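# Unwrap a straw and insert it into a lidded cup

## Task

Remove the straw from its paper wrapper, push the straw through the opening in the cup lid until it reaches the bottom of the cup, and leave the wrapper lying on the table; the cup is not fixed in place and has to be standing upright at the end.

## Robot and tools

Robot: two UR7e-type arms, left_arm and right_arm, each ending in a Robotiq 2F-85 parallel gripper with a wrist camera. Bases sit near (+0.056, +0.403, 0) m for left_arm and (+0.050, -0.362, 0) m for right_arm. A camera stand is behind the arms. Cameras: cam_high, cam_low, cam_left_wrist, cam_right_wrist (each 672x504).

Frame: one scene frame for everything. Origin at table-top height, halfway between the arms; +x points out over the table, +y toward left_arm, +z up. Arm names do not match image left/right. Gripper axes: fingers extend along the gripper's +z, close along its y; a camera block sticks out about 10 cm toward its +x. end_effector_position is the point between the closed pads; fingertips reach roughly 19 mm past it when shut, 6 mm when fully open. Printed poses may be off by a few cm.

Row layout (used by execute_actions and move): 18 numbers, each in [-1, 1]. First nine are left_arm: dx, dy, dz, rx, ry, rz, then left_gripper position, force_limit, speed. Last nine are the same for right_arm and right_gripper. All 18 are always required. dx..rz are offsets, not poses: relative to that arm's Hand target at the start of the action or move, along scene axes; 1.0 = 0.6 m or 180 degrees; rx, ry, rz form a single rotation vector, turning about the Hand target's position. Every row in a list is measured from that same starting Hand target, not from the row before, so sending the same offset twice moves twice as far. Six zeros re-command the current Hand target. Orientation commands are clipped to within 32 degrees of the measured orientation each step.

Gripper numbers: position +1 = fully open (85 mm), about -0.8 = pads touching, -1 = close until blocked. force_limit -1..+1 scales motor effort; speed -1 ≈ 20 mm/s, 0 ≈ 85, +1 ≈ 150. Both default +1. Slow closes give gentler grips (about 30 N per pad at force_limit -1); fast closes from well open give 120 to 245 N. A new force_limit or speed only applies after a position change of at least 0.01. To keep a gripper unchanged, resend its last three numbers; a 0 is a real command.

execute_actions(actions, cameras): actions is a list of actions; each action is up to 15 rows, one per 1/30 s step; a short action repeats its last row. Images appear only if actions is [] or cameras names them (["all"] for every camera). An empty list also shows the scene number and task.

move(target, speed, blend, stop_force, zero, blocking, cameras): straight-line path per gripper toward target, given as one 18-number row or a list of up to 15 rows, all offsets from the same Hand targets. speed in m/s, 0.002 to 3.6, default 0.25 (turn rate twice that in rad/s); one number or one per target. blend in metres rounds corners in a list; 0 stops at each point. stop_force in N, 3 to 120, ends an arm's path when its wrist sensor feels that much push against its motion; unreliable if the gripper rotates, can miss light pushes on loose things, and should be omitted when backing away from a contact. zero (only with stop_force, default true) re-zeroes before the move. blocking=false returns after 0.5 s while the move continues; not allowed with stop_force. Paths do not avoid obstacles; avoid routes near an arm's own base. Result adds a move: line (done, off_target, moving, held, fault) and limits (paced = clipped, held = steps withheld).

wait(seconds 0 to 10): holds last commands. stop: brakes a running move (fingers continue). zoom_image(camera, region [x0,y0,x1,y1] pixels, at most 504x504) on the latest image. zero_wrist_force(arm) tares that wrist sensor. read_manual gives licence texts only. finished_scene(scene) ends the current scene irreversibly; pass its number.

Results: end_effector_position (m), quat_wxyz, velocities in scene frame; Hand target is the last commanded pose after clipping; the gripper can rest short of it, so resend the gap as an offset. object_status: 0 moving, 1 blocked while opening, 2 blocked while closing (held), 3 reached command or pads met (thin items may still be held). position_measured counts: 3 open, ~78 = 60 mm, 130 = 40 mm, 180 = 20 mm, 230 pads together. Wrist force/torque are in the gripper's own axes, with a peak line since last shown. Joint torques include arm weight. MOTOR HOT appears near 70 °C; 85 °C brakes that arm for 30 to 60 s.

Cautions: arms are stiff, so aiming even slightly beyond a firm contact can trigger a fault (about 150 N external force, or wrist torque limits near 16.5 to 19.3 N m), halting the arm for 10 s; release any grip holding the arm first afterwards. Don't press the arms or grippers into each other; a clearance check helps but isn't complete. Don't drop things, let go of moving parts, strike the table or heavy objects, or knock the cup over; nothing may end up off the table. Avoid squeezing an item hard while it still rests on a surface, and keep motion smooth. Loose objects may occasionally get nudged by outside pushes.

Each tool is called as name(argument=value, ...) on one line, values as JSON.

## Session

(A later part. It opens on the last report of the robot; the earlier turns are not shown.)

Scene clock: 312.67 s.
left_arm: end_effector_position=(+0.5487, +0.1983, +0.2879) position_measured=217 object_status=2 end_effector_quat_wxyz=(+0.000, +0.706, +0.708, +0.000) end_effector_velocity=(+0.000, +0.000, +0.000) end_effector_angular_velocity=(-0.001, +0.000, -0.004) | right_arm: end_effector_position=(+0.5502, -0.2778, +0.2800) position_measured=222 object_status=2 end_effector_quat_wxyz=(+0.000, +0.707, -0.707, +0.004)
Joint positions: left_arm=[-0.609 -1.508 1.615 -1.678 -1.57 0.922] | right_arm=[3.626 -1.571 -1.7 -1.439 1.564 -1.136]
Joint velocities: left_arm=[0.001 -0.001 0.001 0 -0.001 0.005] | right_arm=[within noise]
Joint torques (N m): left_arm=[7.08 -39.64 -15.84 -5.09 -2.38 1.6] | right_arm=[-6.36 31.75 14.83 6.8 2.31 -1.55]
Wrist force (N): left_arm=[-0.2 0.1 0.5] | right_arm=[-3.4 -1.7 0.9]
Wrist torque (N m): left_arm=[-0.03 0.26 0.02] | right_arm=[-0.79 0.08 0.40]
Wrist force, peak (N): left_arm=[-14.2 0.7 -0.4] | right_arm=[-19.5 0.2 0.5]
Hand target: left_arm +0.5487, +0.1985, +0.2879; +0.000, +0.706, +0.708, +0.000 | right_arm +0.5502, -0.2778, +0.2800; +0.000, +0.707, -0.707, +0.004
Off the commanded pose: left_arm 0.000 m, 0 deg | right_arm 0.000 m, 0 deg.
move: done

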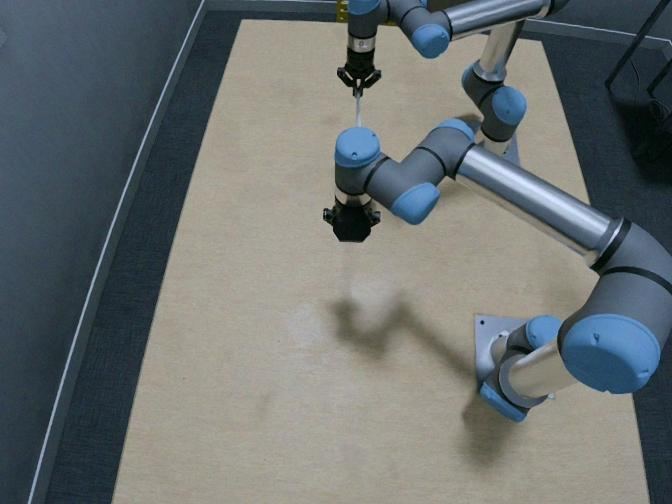

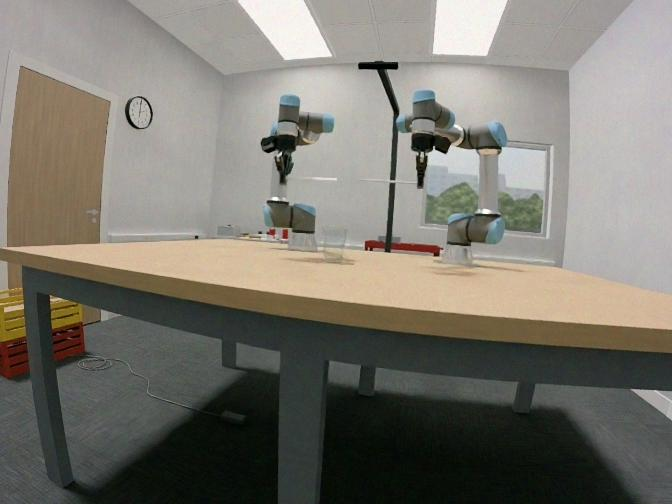

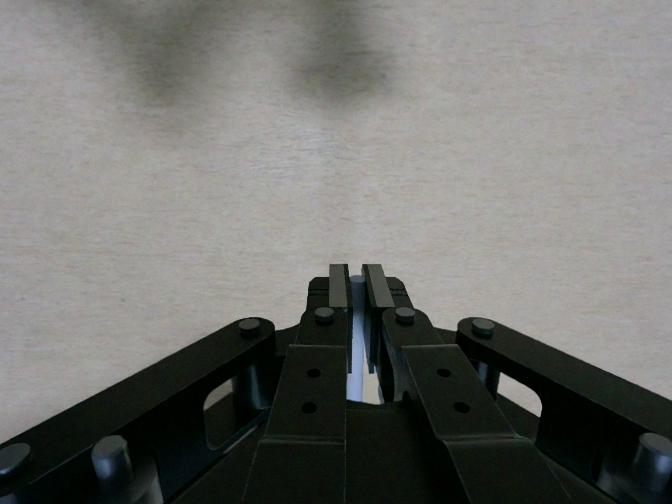

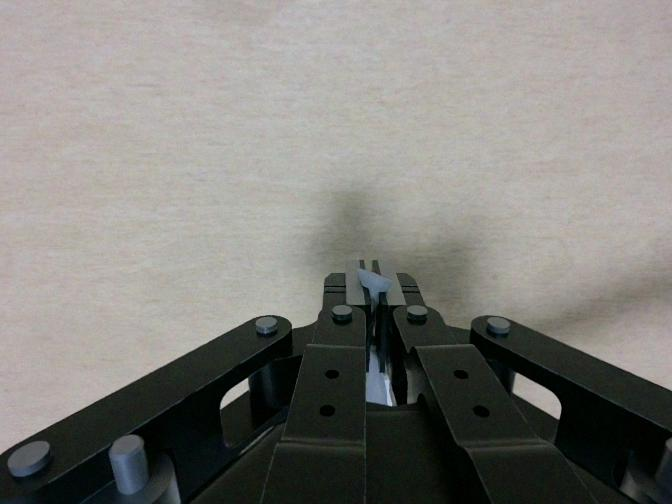

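move(target=[[-0.1145,-0.1305,0.22,0,0,-0.8167,-1,-0.4,-1,-0.084,-0.237,-0.05,-0.014,0,0,-1,-0.6,-1],[-0.1645,-0.2805,0.22,0.1783,-0.6021,-0.6021,-1,-0.4,-1,-0.084,-0.237,-0.35,-0.028,0,0,-1,-0.6,-1]], speed=0.45, blend=0.03, cameras=["all"])

zoom_image(camera="cam_low", region=[230, 120, 430, 270])

Scene clock: 404.77 s.
left_arm: end_effector_position=(+0.4500, +0.0302, +0.4199) position_measured=217 object_status=2 end_effector_quat_wxyz=(+0.338, +0.623, -0.335, +0.621) | right_arm: end_effector_position=(+0.4998, -0.4200, +0.0700) position_measured=222 object_status=2 end_effector_quat_wxyz=(+0.031, +0.706, -0.706, +0.035)
Joint positions: left_arm=[-0.983 -1.62 2.367 -3.888 -1.543 3.137] | right_arm=[3.414 -1.655 -2.207 -0.867 1.478 -1.346]
Joint torques (N m): left_arm=[-7.29 -9.4 -28.83 -4.18 2.27 1.37] | right_arm=[9.34 14.03 8.7 6.68 -3.17 1.14]
Wrist force (N): left_arm=[0.7 1.2 -0.4] | right_arm=[-2.8 -1.4 0.7]
Wrist torque (N m): left_arm=[0.30 -0.30 -0.02] | right_arm=[-0.75 0.02 0.15]
Wrist force, peak (N): left_arm=[0.3 1.4 -0.7] | right_arm=[-4.0 -1.7 0.7]
Hand target: left_arm +0.4500, +0.0302, +0.4199; +0.338, +0.623, -0.335, +0.621 | right_arm +0.4998, -0.4200, +0.0700; +0.031, +0.706, -0.706, +0.035
Off the commanded pose: left_arm 0.000 m, 0 deg | right_arm 0.000 m, 0 deg.
move: done

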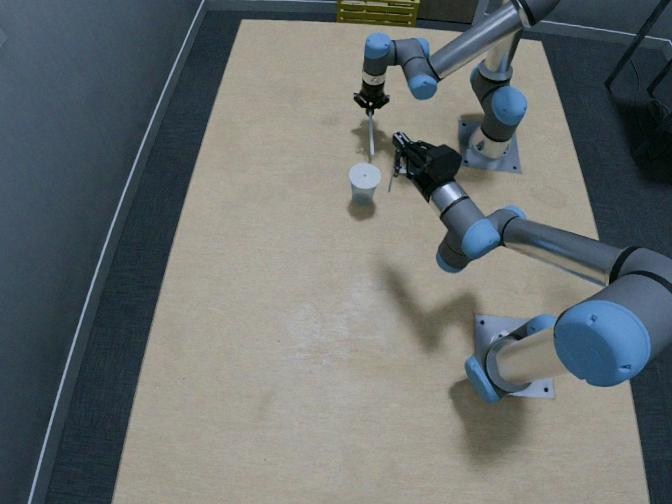

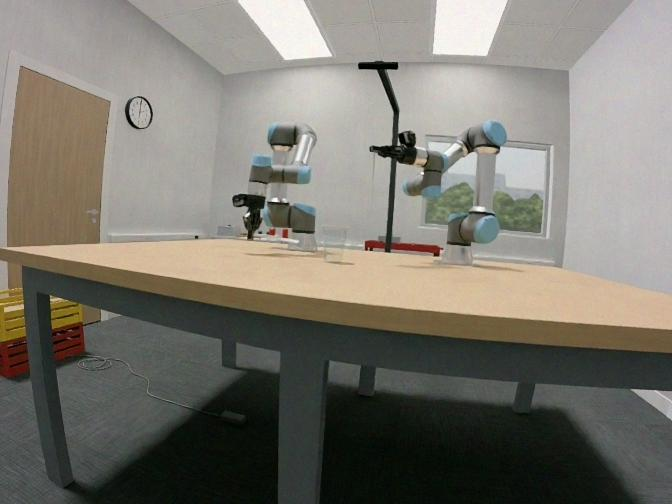

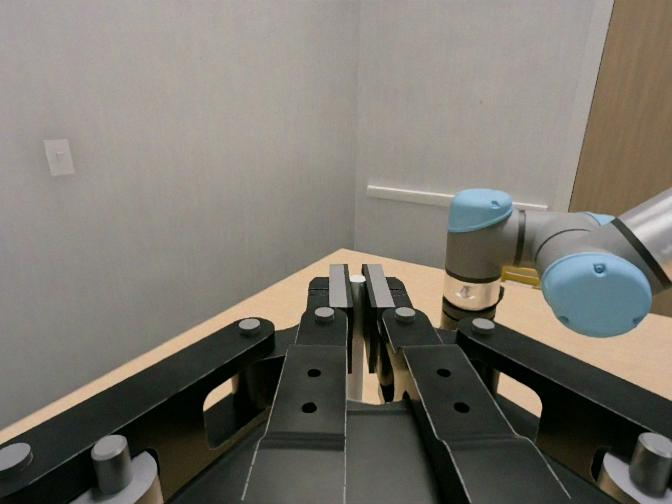

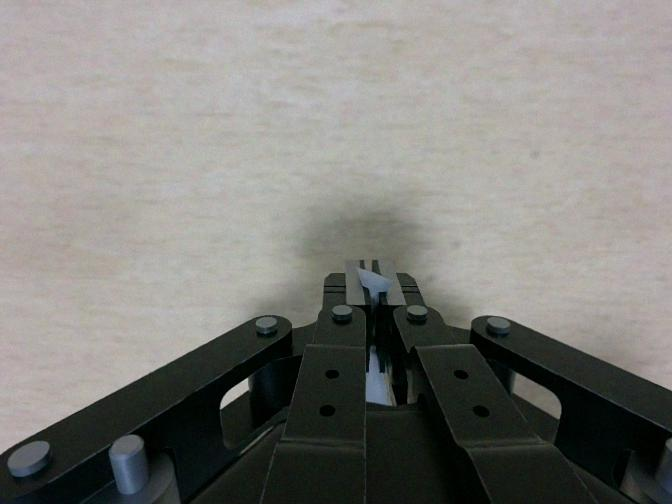

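Scaled by 2.520 from the camera's 672x504 image, which has a finer 960x720 frame.

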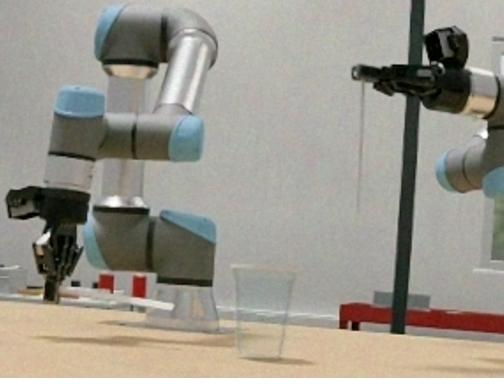

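move(target=[0,0,0,0,0,0,-1,-0.4,-1,0,0,-0.08,0,0,0,-1,-0.6,-1], speed=0.03, stop_force=5, cameras=["cam_low"])

zoom_image(camera="cam_low", region=[220, 190, 340, 260])

Scene clock: 411.23 s.
left_arm: end_effector_position=(+0.4500, +0.0302, +0.4199) position_measured=217 object_status=2 end_effector_quat_wxyz=(+0.338, +0.623, -0.335, +0.621) | right_arm: end_effector_position=(+0.4998, -0.4200, +0.0220) position_measured=222 object_status=2 end_effector_quat_wxyz=(+0.031, +0.707, -0.706, +0.035)
Joint positions: left_arm=[-0.983 -1.62 2.367 -3.888 -1.543 3.137] | right_arm=[3.414 -1.757 -2.258 -0.713 1.478 -1.346]
Joint torques (N m): left_arm=[-5.33 -7.47 -28.97 -4.51 -2.08 1.21] | right_arm=[-0.27 16.59 6.34 6.57 -2.35 -0.57]
Wrist force (N): left_arm=[0.7 1.4 -0.5] | right_arm=[-3.2 -1.3 0.6]
Wrist torque (N m): left_arm=[0.33 -0.30 -0.01] | right_arm=[-0.74 0.08 0.15]
Wrist force, peak (N): left_arm=[0.5 1.5 -0.8] | right_arm=[-3.4 -1.5 0.8]
Hand target: left_arm +0.4500, +0.0302, +0.4199; +0.338, +0.623, -0.335, +0.621 | right_arm +0.4998, -0.4200, +0.0220; +0.031, +0.706, -0.706, +0.035
Off the commanded pose: left_arm 0.000 m, 0 deg | right_arm 0.000 m, 0 deg.
move: done
Images, in order (width x height): cam_low 672x504.

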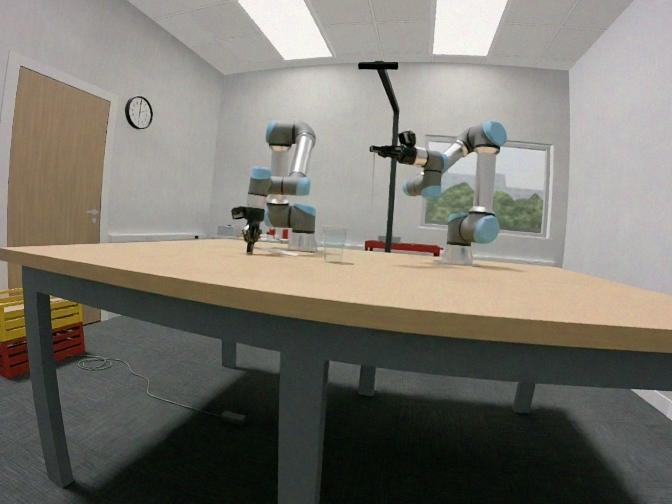

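Scaled by 4.200 from the camera's 672x504 image, which has a finer 960x720 frame.

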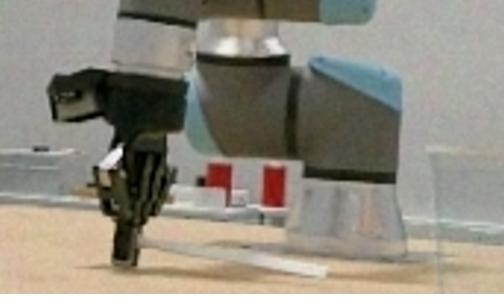

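move(target=[[0,0,0,0,0,0,-1,-0.4,-1,0,0,0,0,0,0,-0.2,-0.6,-1],[0,0,0,0,0,0,-1,-0.4,-1,0,0,0.1,0,0,0,-0.2,-0.6,-1],[0.03,-0.06,0,0,0,0,-1,-0.4,-1,-0.03,0,0.4167,0,0,0.8056,-0.2,-0.6,-1],[0.0933,-0.2037,-0.0883,0,0,0,-1,-0.4,-1,-0.0763,0.4167,0.3483,-0.1205,-0.3753,0.7272,-0.2,-0.6,-1]], speed=[0.1,0.15,0.5,0.4], blend=[0,0.02,0.05,0], cameras=["all"])

Scene clock: 446.60 s.
left_arm: end_effector_position=(+0.5059, -0.0920, +0.3670) position_measured=217 object_status=2 end_effector_quat_wxyz=(+0.338, +0.623, -0.335, +0.621) | right_arm: end_effector_position=(+0.4540, -0.1700, +0.2310) position_measured=154 object_status=3 end_effector_quat_wxyz=(-0.231, +0.768, +0.400, +0.444)
Joint positions: left_arm=[-1.023 -1.238 2.096 -3.999 -1.502 3.137] | right_arm=[3.726 -1.448 -2.601 0.344 1.935 -3.365]
Joint torques (N m): left_arm=[-7.77 -23.47 -26.07 -4.31 2.62 1.05] | right_arm=[9.8 2.02 8.19 7.6 -2.05 1.19]
Wrist force (N): left_arm=[0.8 1.8 -0.6] | right_arm=[-1.0 -0.4 0.4]
Wrist torque (N m): left_arm=[0.38 -0.31 -0.03] | right_arm=[-0.44 0.08 -0.16]
Wrist force, peak (N): left_arm=[0.9 2.2 -0.5] | right_arm=[-3.2 -1.1 2.1]
Hand target: left_arm +0.5059, -0.0920, +0.3670; +0.338, +0.623, -0.335, +0.621 | right_arm +0.4540, -0.1700, +0.2309; -0.231, +0.768, +0.400, +0.444
Off the commanded pose: left_arm 0.000 m, 0 deg | right_arm 0.000 m, 0 deg.
move: done

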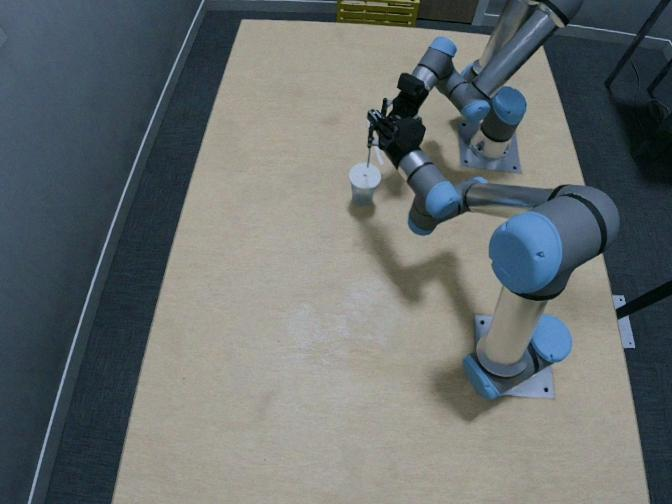

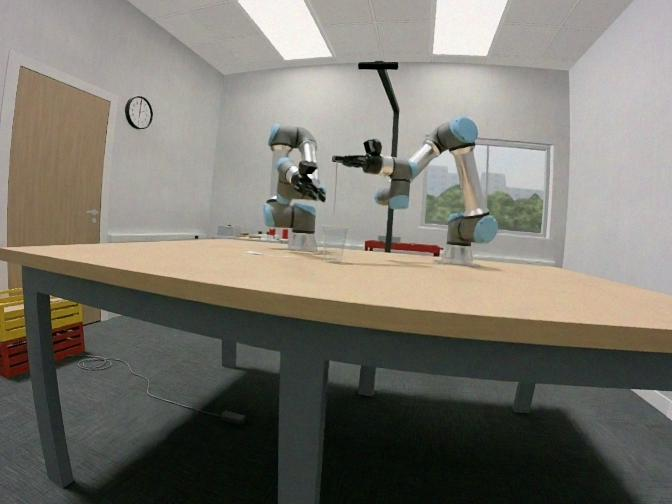

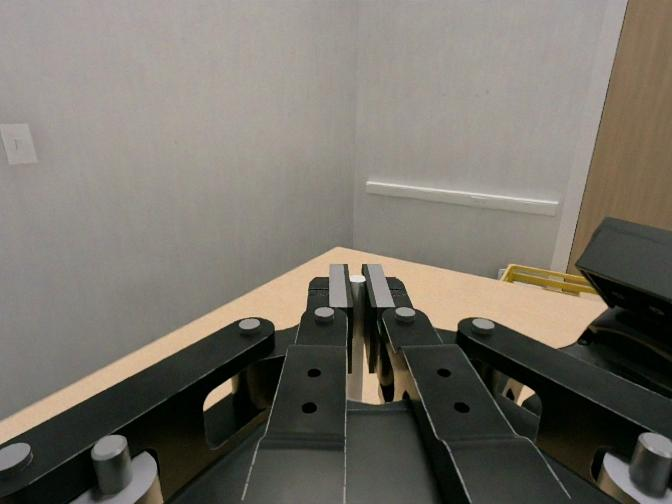

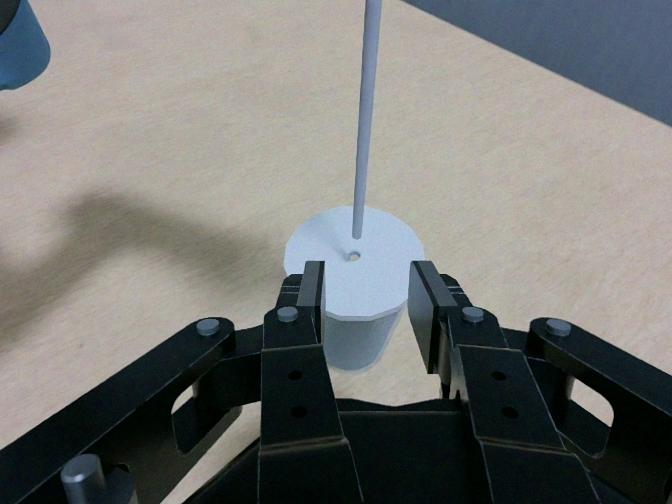

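zoom_image(camera="cam_right_wrist", region=[294, 180, 414, 270])

zoom_image(camera="cam_low", region=[290, 150, 390, 275])

zoom_image(camera="cam_high", region=[340, 90, 440, 215])

Scaled by 4.200 from the camera's 672x504 image, which has a finer 960x720 frame.

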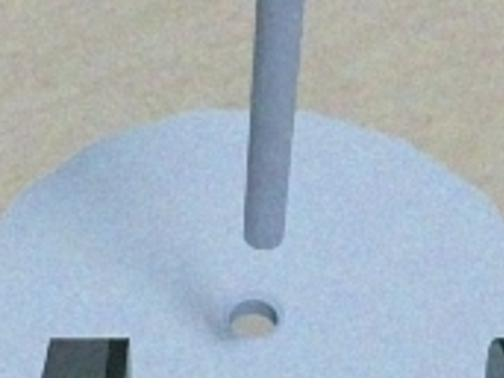

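Scaled by 4.032 from the camera's 672x504 image, which has a finer 960x720 frame.

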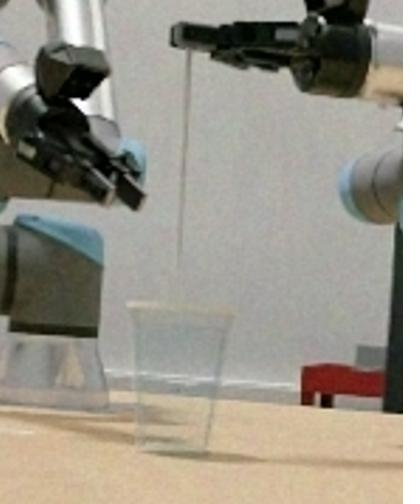

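Scaled by 4.032 from the camera's 672x504 image, which has a finer 960x720 frame.

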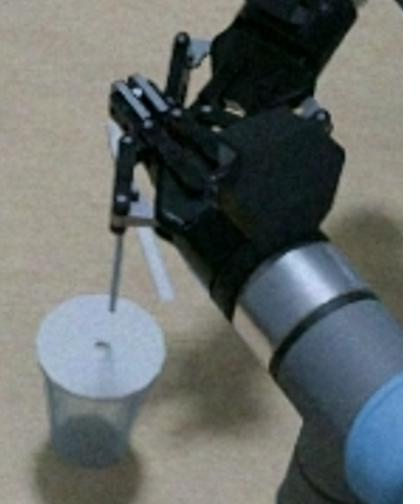

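move(target=[0.0115,0.015,-0.0367,0,0,0,-1,-0.4,-1,0,0,0,0,0,0,-0.2,-0.6,-1], speed=0.08, cameras=["cam_low","cam_high","cam_right_wrist"])

zoom_image(camera="cam_right_wrist", region=[294, 180, 414, 270])

zoom_image(camera="cam_low", region=[300, 200, 360, 275])

zoom_image(camera="cam_high", region=[340, 140, 400, 215])

Scene clock: 471.23 s.
left_arm: end_effector_position=(+0.5128, -0.0831, +0.3450) position_measured=217 object_status=2 end_effector_quat_wxyz=(+0.338, +0.623, -0.335, +0.621) | right_arm: end_effector_position=(+0.4540, -0.1700, +0.2309) position_measured=154 object_status=3 end_effector_quat_wxyz=(-0.231, +0.768, +0.400, +0.444)
Joint positions: left_arm=[-0.997 -1.193 2.113 -4.061 -1.529 3.137] | right_arm=[3.726 -1.449 -2.601 0.344 1.935 -3.364]
Joint torques (N m): left_arm=[7.01 -26.94 -6.39 -4.4 -2.4 1.05] | right_arm=[9.24 3.34 5.88 7.28 -1.98 1.06]
Wrist force (N): left_arm=[0.6 1.9 -0.6] | right_arm=[-1.1 -0.2 0.4]
Wrist torque (N m): left_arm=[0.41 -0.25 0.00] | right_arm=[-0.39 0.10 -0.16]
Wrist force, peak (N): left_arm=[1.3 2.4 -0.3] | right_arm=[-1.3 -0.4 0.5]
Hand target: left_arm +0.5128, -0.0830, +0.3449; +0.338, +0.623, -0.335, +0.621 | right_arm +0.4540, -0.1700, +0.2309; -0.231, +0.768, +0.400, +0.444
Off the commanded pose: left_arm 0.000 m, 0 deg | right_arm 0.000 m, 0 deg.
move: done
Images, in order (width x height): cam_high 672x504, cam_low 672x504, cam_right_wrist 672x504.

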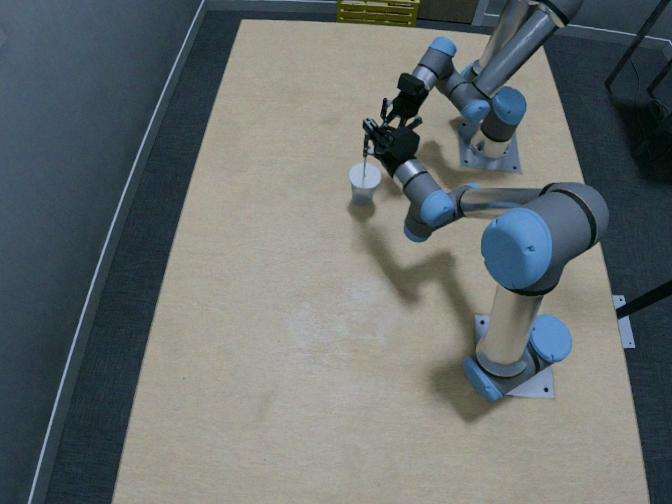

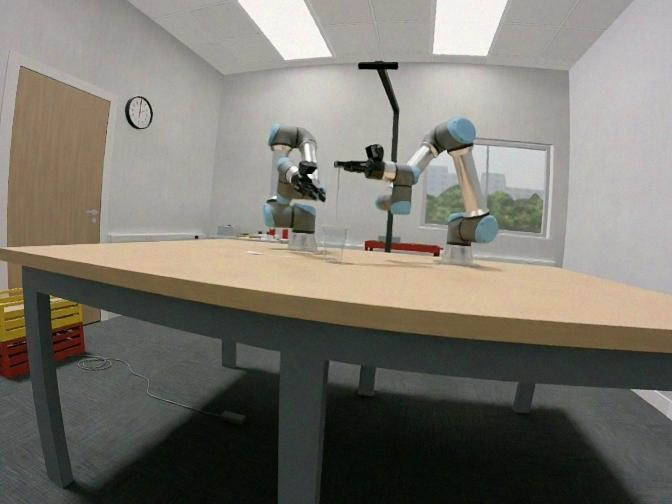

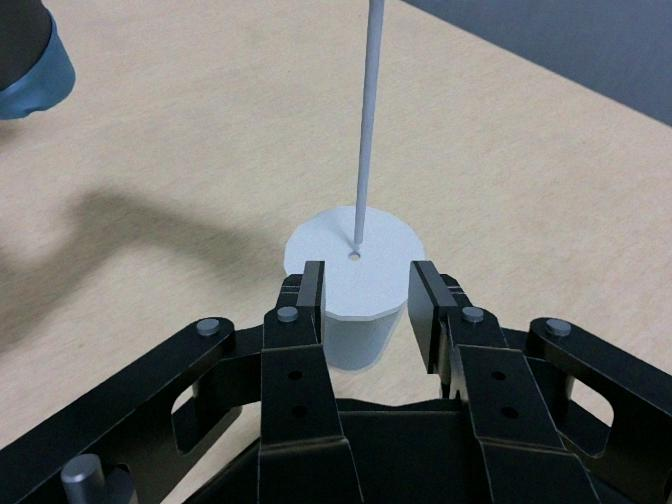

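Scaled by 4.200 from the camera's 672x504 image, which has a finer 960x720 frame.

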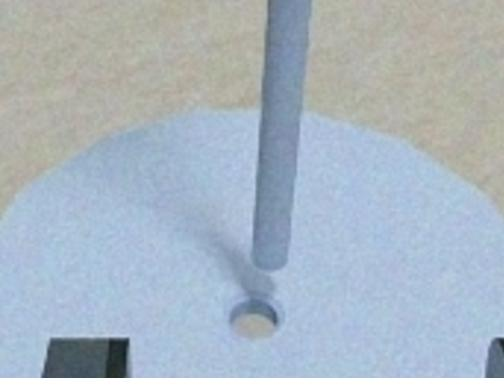

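Scaled by 6.720 from the camera's 672x504 image, which has a finer 960x720 frame.

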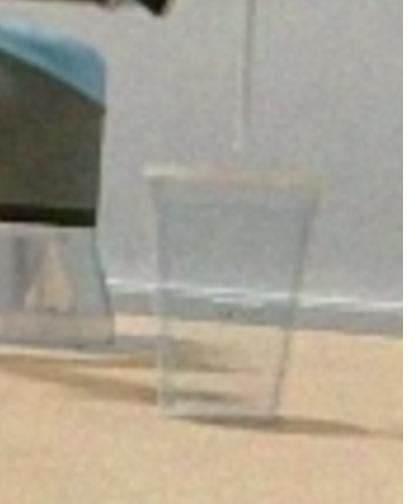

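Scaled by 6.720 from the camera's 672x504 image, which has a finer 960x720 frame.

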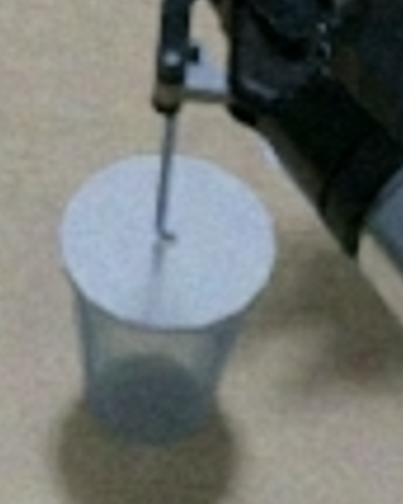

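move(target=[-0.003,0.0,-0.0108,0,0,0,-1,-0.4,-1,0,0,0,0,0,0,-0.2,-0.6,-1], speed=0.05, cameras=["cam_low","cam_high","cam_right_wrist"])

zoom_image(camera="cam_right_wrist", region=[324, 210, 384, 270])

zoom_image(camera="cam_low", region=[310, 205, 360, 245])

zoom_image(camera="cam_high", region=[345, 155, 385, 195])

Scene clock: 491.43 s.
left_arm: end_effector_position=(+0.5111, -0.0830, +0.3385) position_measured=217 object_status=2 end_effector_quat_wxyz=(+0.338, +0.623, -0.335, +0.621) | right_arm: end_effector_position=(+0.4540, -0.1700, +0.2309) position_measured=154 object_status=3 end_effector_quat_wxyz=(-0.231, +0.768, +0.400, +0.444)
Joint positions: left_arm=[-1.001 -1.181 2.12 -4.08 -1.525 3.137] | right_arm=[3.726 -1.449 -2.601 0.344 1.935 -3.364]
Joint torques (N m): left_arm=[-7.54 -24.2 -7.24 -4.49 2.6 0.99] | right_arm=[11.12 4.66 6.89 7.27 -2.34 1.09]
Wrist force (N): left_arm=[0.5 2.1 -0.3] | right_arm=[-1.1 -0.3 0.4]
Wrist torque (N m): left_arm=[0.43 -0.23 -0.02] | right_arm=[-0.43 0.09 -0.16]
Wrist force, peak (N): left_arm=[0.8 2.1 -0.7] | right_arm=[-1.4 -0.1 0.3]
Hand target: left_arm +0.5110, -0.0830, +0.3385; +0.338, +0.623, -0.335, +0.621 | right_arm +0.4540, -0.1700, +0.2309; -0.231, +0.768, +0.400, +0.444
Off the commanded pose: left_arm 0.000 m, 0 deg | right_arm 0.000 m, 0 deg.
move: done
Images, in order (width x height): cam_high 672x504, cam_low 672x504, cam_right_wrist 672x504.

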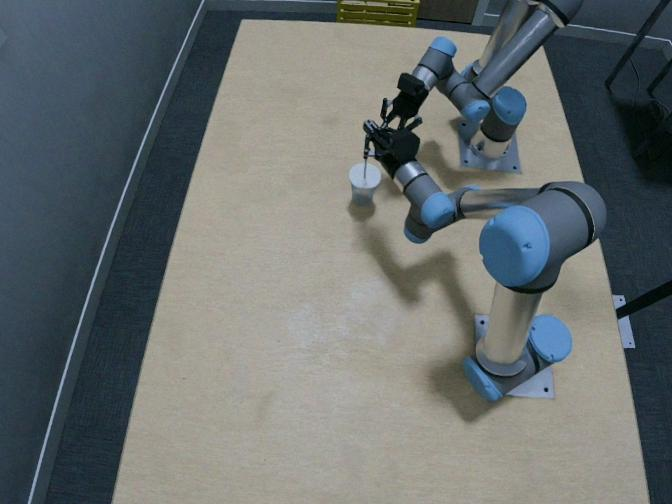

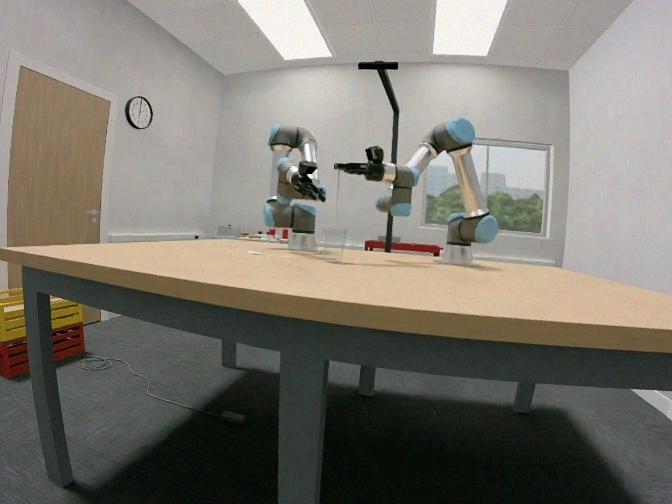

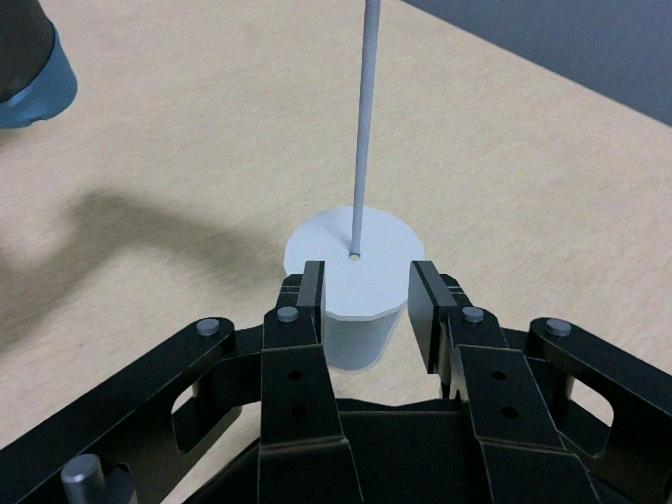

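Scaled by 8.400 from the camera's 672x504 image, which has a finer 960x720 frame.

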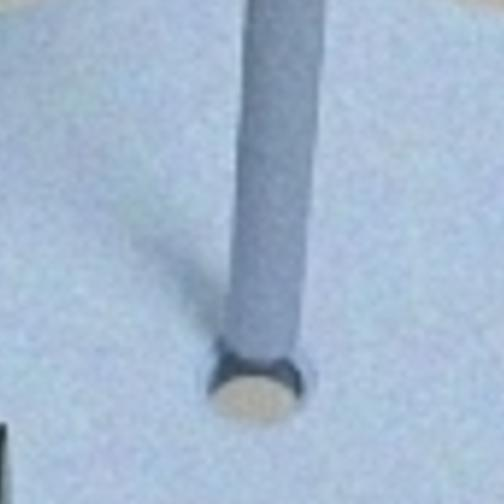

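Scaled by 10.080 from the camera's 672x504 image, which has a finer 960x720 frame.

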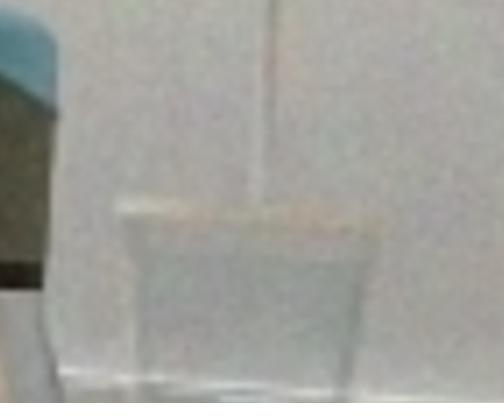

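Scaled by 12.600 from the camera's 672x504 image, which has a finer 960x720 frame.

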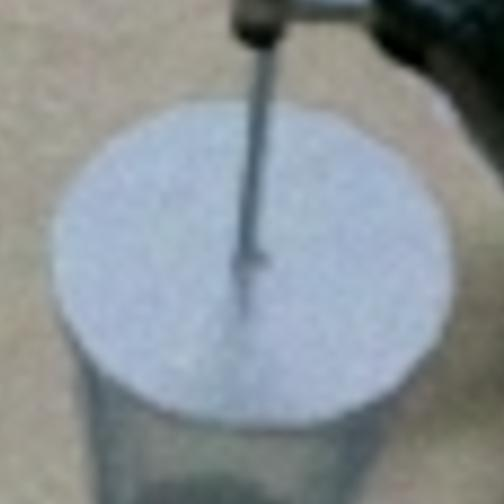

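move(target=[-0.001,-0.001,-0.0167,0,0,0,-1,-0.4,-1,0,0,0,0,0,0,-0.2,-0.6,-1], speed=0.01, stop_force=3, cameras=["cam_low","cam_high","cam_right_wrist"])

zoom_image(camera="cam_right_wrist", region=[324, 210, 384, 270])

zoom_image(camera="cam_high", region=[345, 155, 385, 195])

Scene clock: 509.20 s.
left_arm: end_effector_position=(+0.5108, -0.0833, +0.3348) position_measured=217 object_status=2 end_effector_quat_wxyz=(+0.338, +0.623, -0.335, +0.621) | right_arm: end_effector_position=(+0.4540, -0.1700, +0.2309) position_measured=154 object_status=3 end_effector_quat_wxyz=(-0.231, +0.768, +0.400, +0.444)
Joint positions: left_arm=[-1.002 -1.173 2.123 -4.091 -1.524 3.137] | right_arm=[3.726 -1.449 -2.601 0.344 1.935 -3.364]
Joint torques (N m): left_arm=[5.11 -42.13 -24.26 0.23 -2.36 -0.14] | right_arm=[9.64 3.32 5.29 7.28 -2.06 1.28]
Wrist force (N): left_arm=[3.6 2.2 -0.4] | right_arm=[-0.8 -0.4 0.2]
Wrist torque (N m): left_arm=[0.44 -0.35 -0.03] | right_arm=[-0.44 0.05 -0.16]
Wrist force, peak (N): left_arm=[6.3 2.0 -0.3] | right_arm=[-1.3 -0.2 0.6]
Hand target: left_arm +0.5108, -0.0833, +0.3348; +0.338, +0.623, -0.335, +0.621 (not the last commanded pose) | right_arm +0.4540, -0.1700, +0.2309; -0.231, +0.768, +0.400, +0.444
Off the commanded pose: left_arm 0.006 m, 0 deg | right_arm 0.000 m, 0 deg.
move: contact (left_arm)
Images, in order (width x height): cam_high 672x504, cam_low 672x504, cam_right_wrist 672x504.

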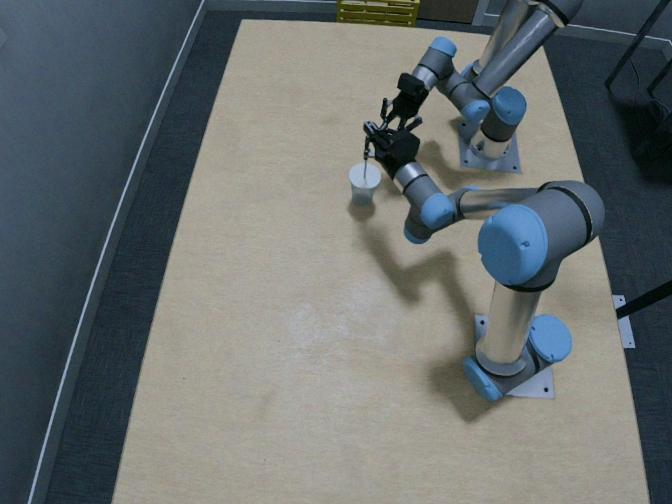

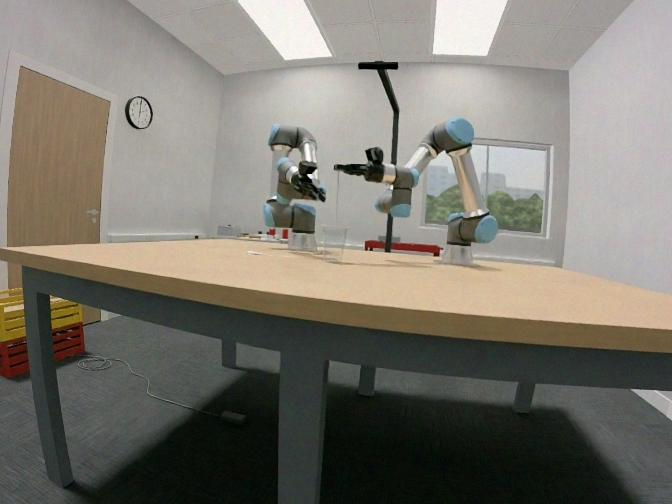

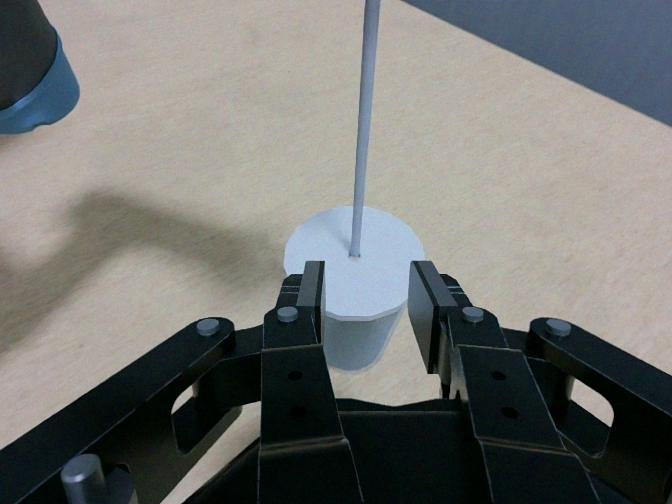

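Scaled by 8.400 from the camera's 672x504 image, which has a finer 960x720 frame.

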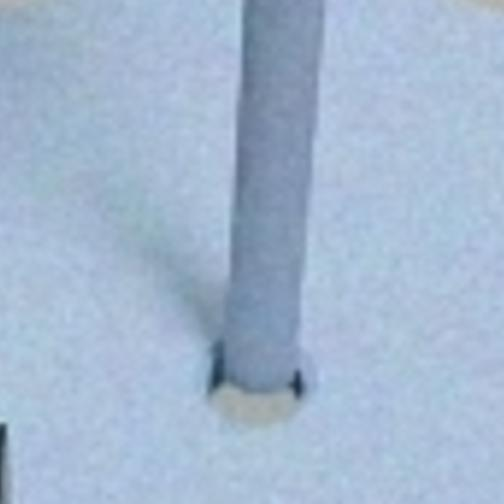

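Scaled by 12.600 from the camera's 672x504 image, which has a finer 960x720 frame.

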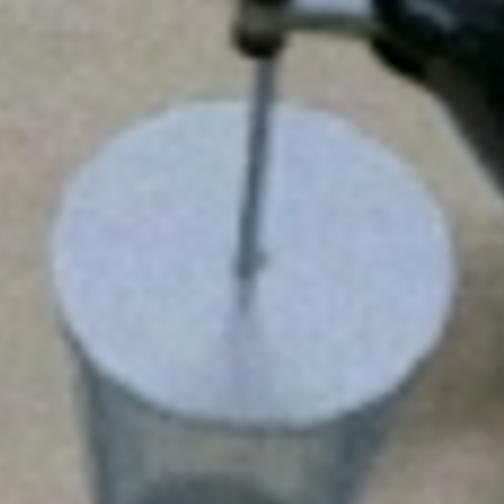

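move(target=[[0,0,0.0033,0,0,0,-1,-0.4,-1,0,0,0,0,0,0,-0.2,-0.6,-1],[-0.0032,-0.0035,0.0033,0,0,0,-1,-0.4,-1,0,0,0,0,0,0,-0.2,-0.6,-1]], speed=0.04)

move(target=[0,0,-0.02,0,0,0,-1,-0.4,-1,0,0,0,0,0,0,-0.2,-0.6,-1], speed=0.01, stop_force=3, cameras=["cam_high","cam_right_wrist"])

zoom_image(camera="cam_right_wrist", region=[324, 210, 384, 270])

zoom_image(camera="cam_high", region=[345, 155, 385, 195])

Scene clock: 518.53 s.
left_arm: end_effector_position=(+0.5090, -0.0853, +0.3368) position_measured=217 object_status=2 end_effector_quat_wxyz=(+0.338, +0.623, -0.335, +0.621) | right_arm: end_effector_position=(+0.4540, -0.1700, +0.2309) position_measured=154 object_status=3 end_effector_quat_wxyz=(-0.231, +0.768, +0.400, +0.444)
Joint positions: left_arm=[-1.008 -1.177 2.122 -4.085 -1.518 3.137] | right_arm=[3.726 -1.449 -2.601 0.344 1.935 -3.364]
Joint torques (N m): left_arm=[-7.8 -45.69 -13.56 -0.25 2.37 -0.17] | right_arm=[10.21 4.92 5.72 7.33 -2.35 1.17]
Wrist force (N): left_arm=[0.5 2.0 -0.1] | right_arm=[-0.8 -0.3 0.4]
Wrist torque (N m): left_arm=[0.43 -0.24 -0.02] | right_arm=[-0.43 0.05 -0.16]
Wrist force, peak (N): left_arm=[3.8 2.1 -0.3] | right_arm=[-1.3 -0.2 0.5]
Hand target: left_arm +0.5089, -0.0854, +0.3367; +0.338, +0.623, -0.335, +0.621 | right_arm +0.4540, -0.1700, +0.2309; -0.231, +0.768, +0.400, +0.444
Off the commanded pose: left_arm 0.000 m, 0 deg | right_arm 0.000 m, 0 deg.
move: done

Scene clock: 520.00 s.
left_arm: end_effector_position=(+0.5089, -0.0853, +0.3354) position_measured=217 object_status=2 end_effector_quat_wxyz=(+0.338, +0.623, -0.335, +0.621) | right_arm: end_effector_position=(+0.4540, -0.1700, +0.2309) position_measured=154 object_status=3 end_effector_quat_wxyz=(-0.231, +0.768, +0.400, +0.444)
Joint positions: left_arm=[-1.008 -1.174 2.122 -4.089 -1.517 3.137] | right_arm=[3.726 -1.449 -2.601 0.344 1.935 -3.364]
Joint torques (N m): left_arm=[-5.12 -43.06 -23.59 0.23 1.87 -0.47] | right_arm=[10.57 2.92 5.37 7.28 -2.15 1.13]
Wrist force (N): left_arm=[4.4 1.8 -0.6] | right_arm=[-1.0 -0.4 0.3]
Wrist torque (N m): left_arm=[0.40 -0.35 0.00] | right_arm=[-0.44 0.08 -0.16]
Wrist force, peak (N): left_arm=[8.3 1.7 -0.5] | right_arm=[-1.3 -0.4 0.5]
Hand target: left_arm +0.5089, -0.0853, +0.3354; +0.338, +0.623, -0.335, +0.621 (not the last commanded pose) | right_arm +0.4540, -0.1700, +0.2309; -0.231, +0.768, +0.400, +0.444
Off the commanded pose: left_arm 0.011 m, 0 deg | right_arm 0.000 m, 0 deg.
move: contact (left_arm)
Images, in order (width x height): cam_high 672x504, cam_right_wrist 672x504.

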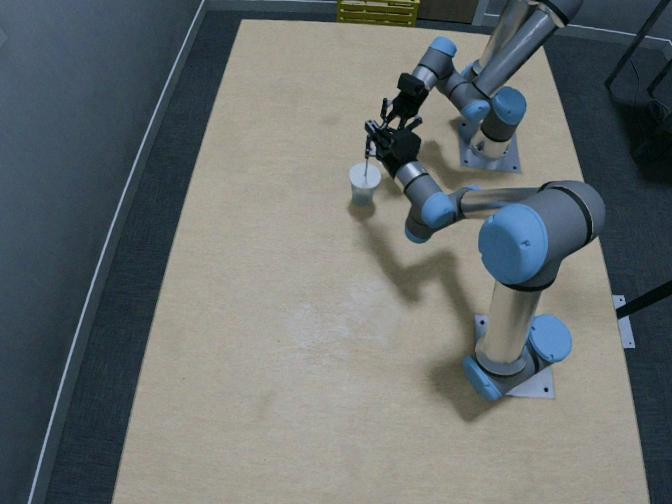

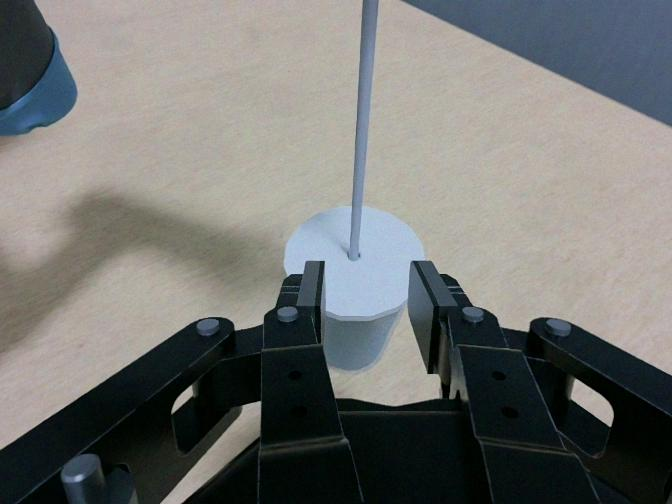

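Scaled by 8.400 from the camera's 672x504 image, which has a finer 960x720 frame.

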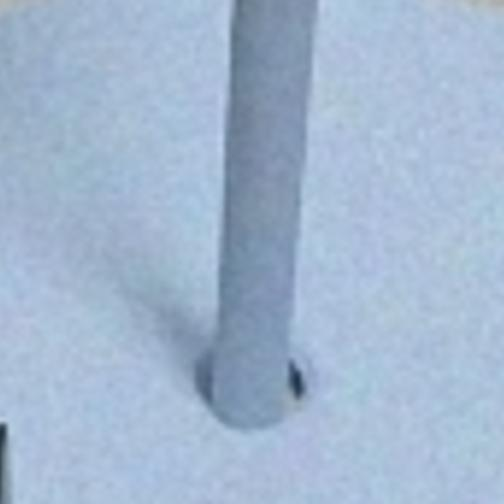

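Scaled by 12.600 from the camera's 672x504 image, which has a finer 960x720 frame.

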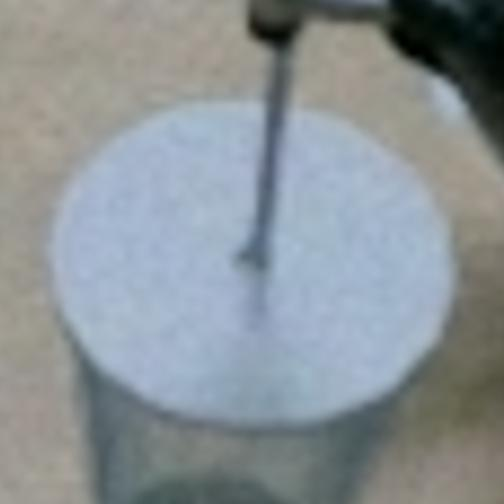

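move(target=[[0,0,0.0025,0,0,0,-1,-0.4,-1,0,0,0,0,0,0,-0.2,-0.6,-1],[0.0017,0.0014,0.0025,0,0,0,-1,-0.4,-1,0,0,0,0,0,0,-0.2,-0.6,-1]], speed=0.04)

move(target=[0,0,-0.02,0,0,0,-1,-0.4,-1,0,0,0,0,0,0,-0.2,-0.6,-1], speed=0.01, stop_force=3, cameras=["cam_high","cam_right_wrist"])

zoom_image(camera="cam_right_wrist", region=[324, 210, 384, 270])

zoom_image(camera="cam_high", region=[345, 155, 385, 195])

Scene clock: 529.17 s.
left_arm: end_effector_position=(+0.5098, -0.0846, +0.3370) position_measured=217 object_status=2 end_effector_quat_wxyz=(+0.338, +0.623, -0.335, +0.621) | right_arm: end_effector_position=(+0.4540, -0.1700, +0.2309) position_measured=154 object_status=3 end_effector_quat_wxyz=(-0.231, +0.768, +0.400, +0.444)
Joint positions: left_arm=[-1.005 -1.177 2.121 -4.085 -1.52 3.137] | right_arm=[3.726 -1.449 -2.601 0.344 1.935 -3.364]
Joint torques (N m): left_arm=[7.08 -38.02 -27.02 -0.36 -2.14 -0.36] | right_arm=[9.07 3.59 6.13 7.21 -2.29 0.84]
Wrist force (N): left_arm=[0.7 1.7 -0.5] | right_arm=[-1.1 -0.1 0.5]
Wrist torque (N m): left_arm=[0.38 -0.27 -0.02] | right_arm=[-0.39 0.09 -0.16]
Wrist force, peak (N): left_arm=[4.8 1.9 -0.1] | right_arm=[-1.4 0.0 0.3]
Hand target: left_arm +0.5099, -0.0845, +0.3369; +0.338, +0.623, -0.335, +0.621 | right_arm +0.4540, -0.1700, +0.2309; -0.231, +0.768, +0.400, +0.444
Off the commanded pose: left_arm 0.000 m, 0 deg | right_arm 0.000 m, 0 deg.
move: done

Scene clock: 531.27 s.
left_arm: end_effector_position=(+0.5099, -0.0845, +0.3249) position_measured=217 object_status=2 end_effector_quat_wxyz=(+0.338, +0.623, -0.335, +0.621) | right_arm: end_effector_position=(+0.4540, -0.1700, +0.2309) position_measured=154 object_status=3 end_effector_quat_wxyz=(-0.231, +0.768, +0.400, +0.444)
Joint positions: left_arm=[-1.005 -1.15 2.127 -4.118 -1.521 3.137] | right_arm=[3.726 -1.449 -2.601 0.344 1.935 -3.364]
Joint torques (N m): left_arm=[7.02 -25.89 -4.09 -4.48 -2.07 -0.13] | right_arm=[10.79 3.89 6.46 7.29 -2.2 1.05]
Wrist force (N): left_arm=[0.7 1.7 -0.3] | right_arm=[-0.9 -0.4 0.5]
Wrist torque (N m): left_arm=[0.39 -0.30 -0.01] | right_arm=[-0.44 0.06 -0.17]
Wrist force, peak (N): left_arm=[0.7 2.0 -0.8] | right_arm=[-1.3 -0.4 0.3]
Hand target: left_arm +0.5099, -0.0845, +0.3249; +0.338, +0.623, -0.335, +0.621 | right_arm +0.4540, -0.1700, +0.2309; -0.231, +0.768, +0.400, +0.444
Off the commanded pose: left_arm 0.000 m, 0 deg | right_arm 0.000 m, 0 deg.
move: done
Images, in order (width x height): cam_high 672x504, cam_right_wrist 672x504.

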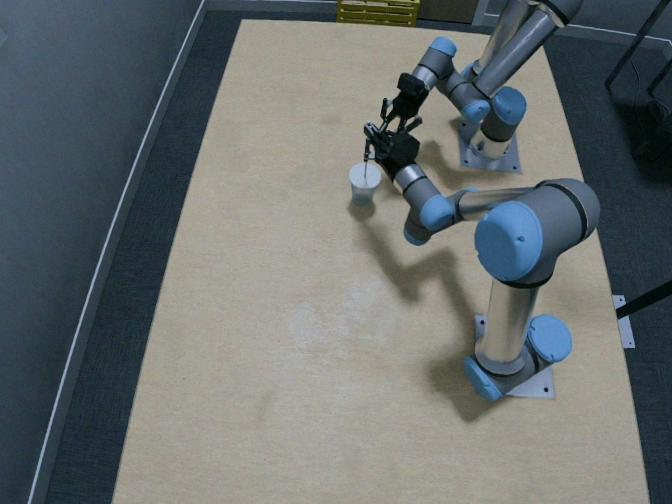

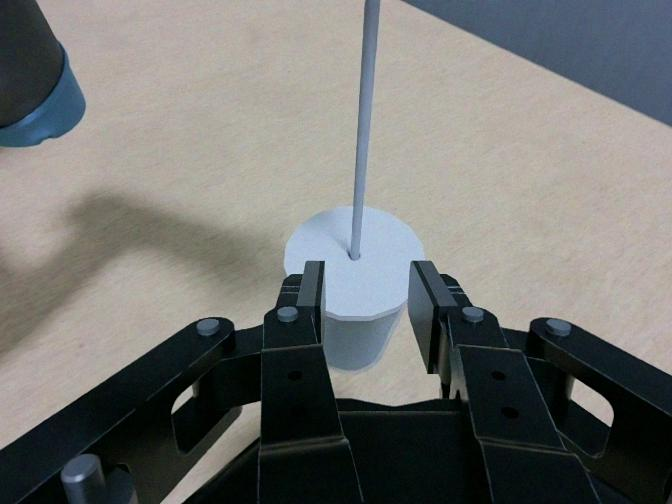

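Scaled by 8.400 from the camera's 672x504 image, which has a finer 960x720 frame.

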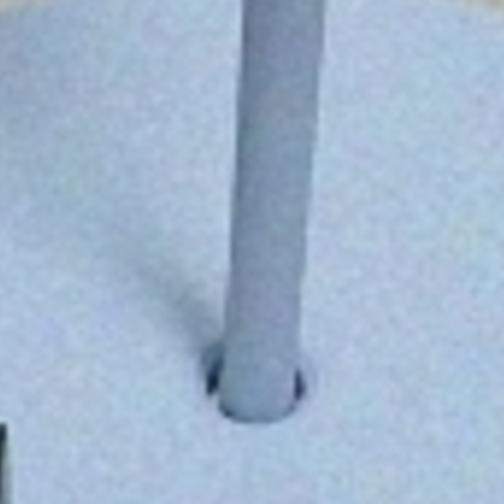

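Scaled by 12.600 from the camera's 672x504 image, which has a finer 960x720 frame.

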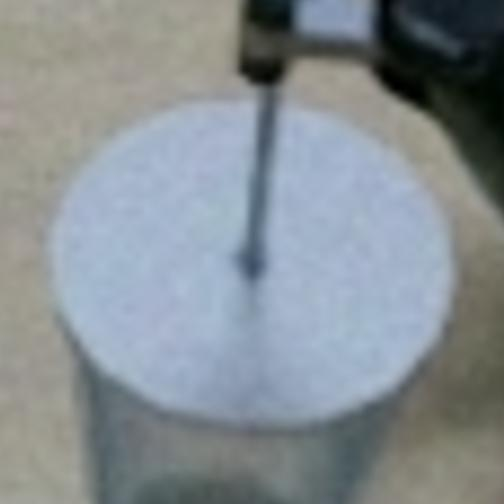

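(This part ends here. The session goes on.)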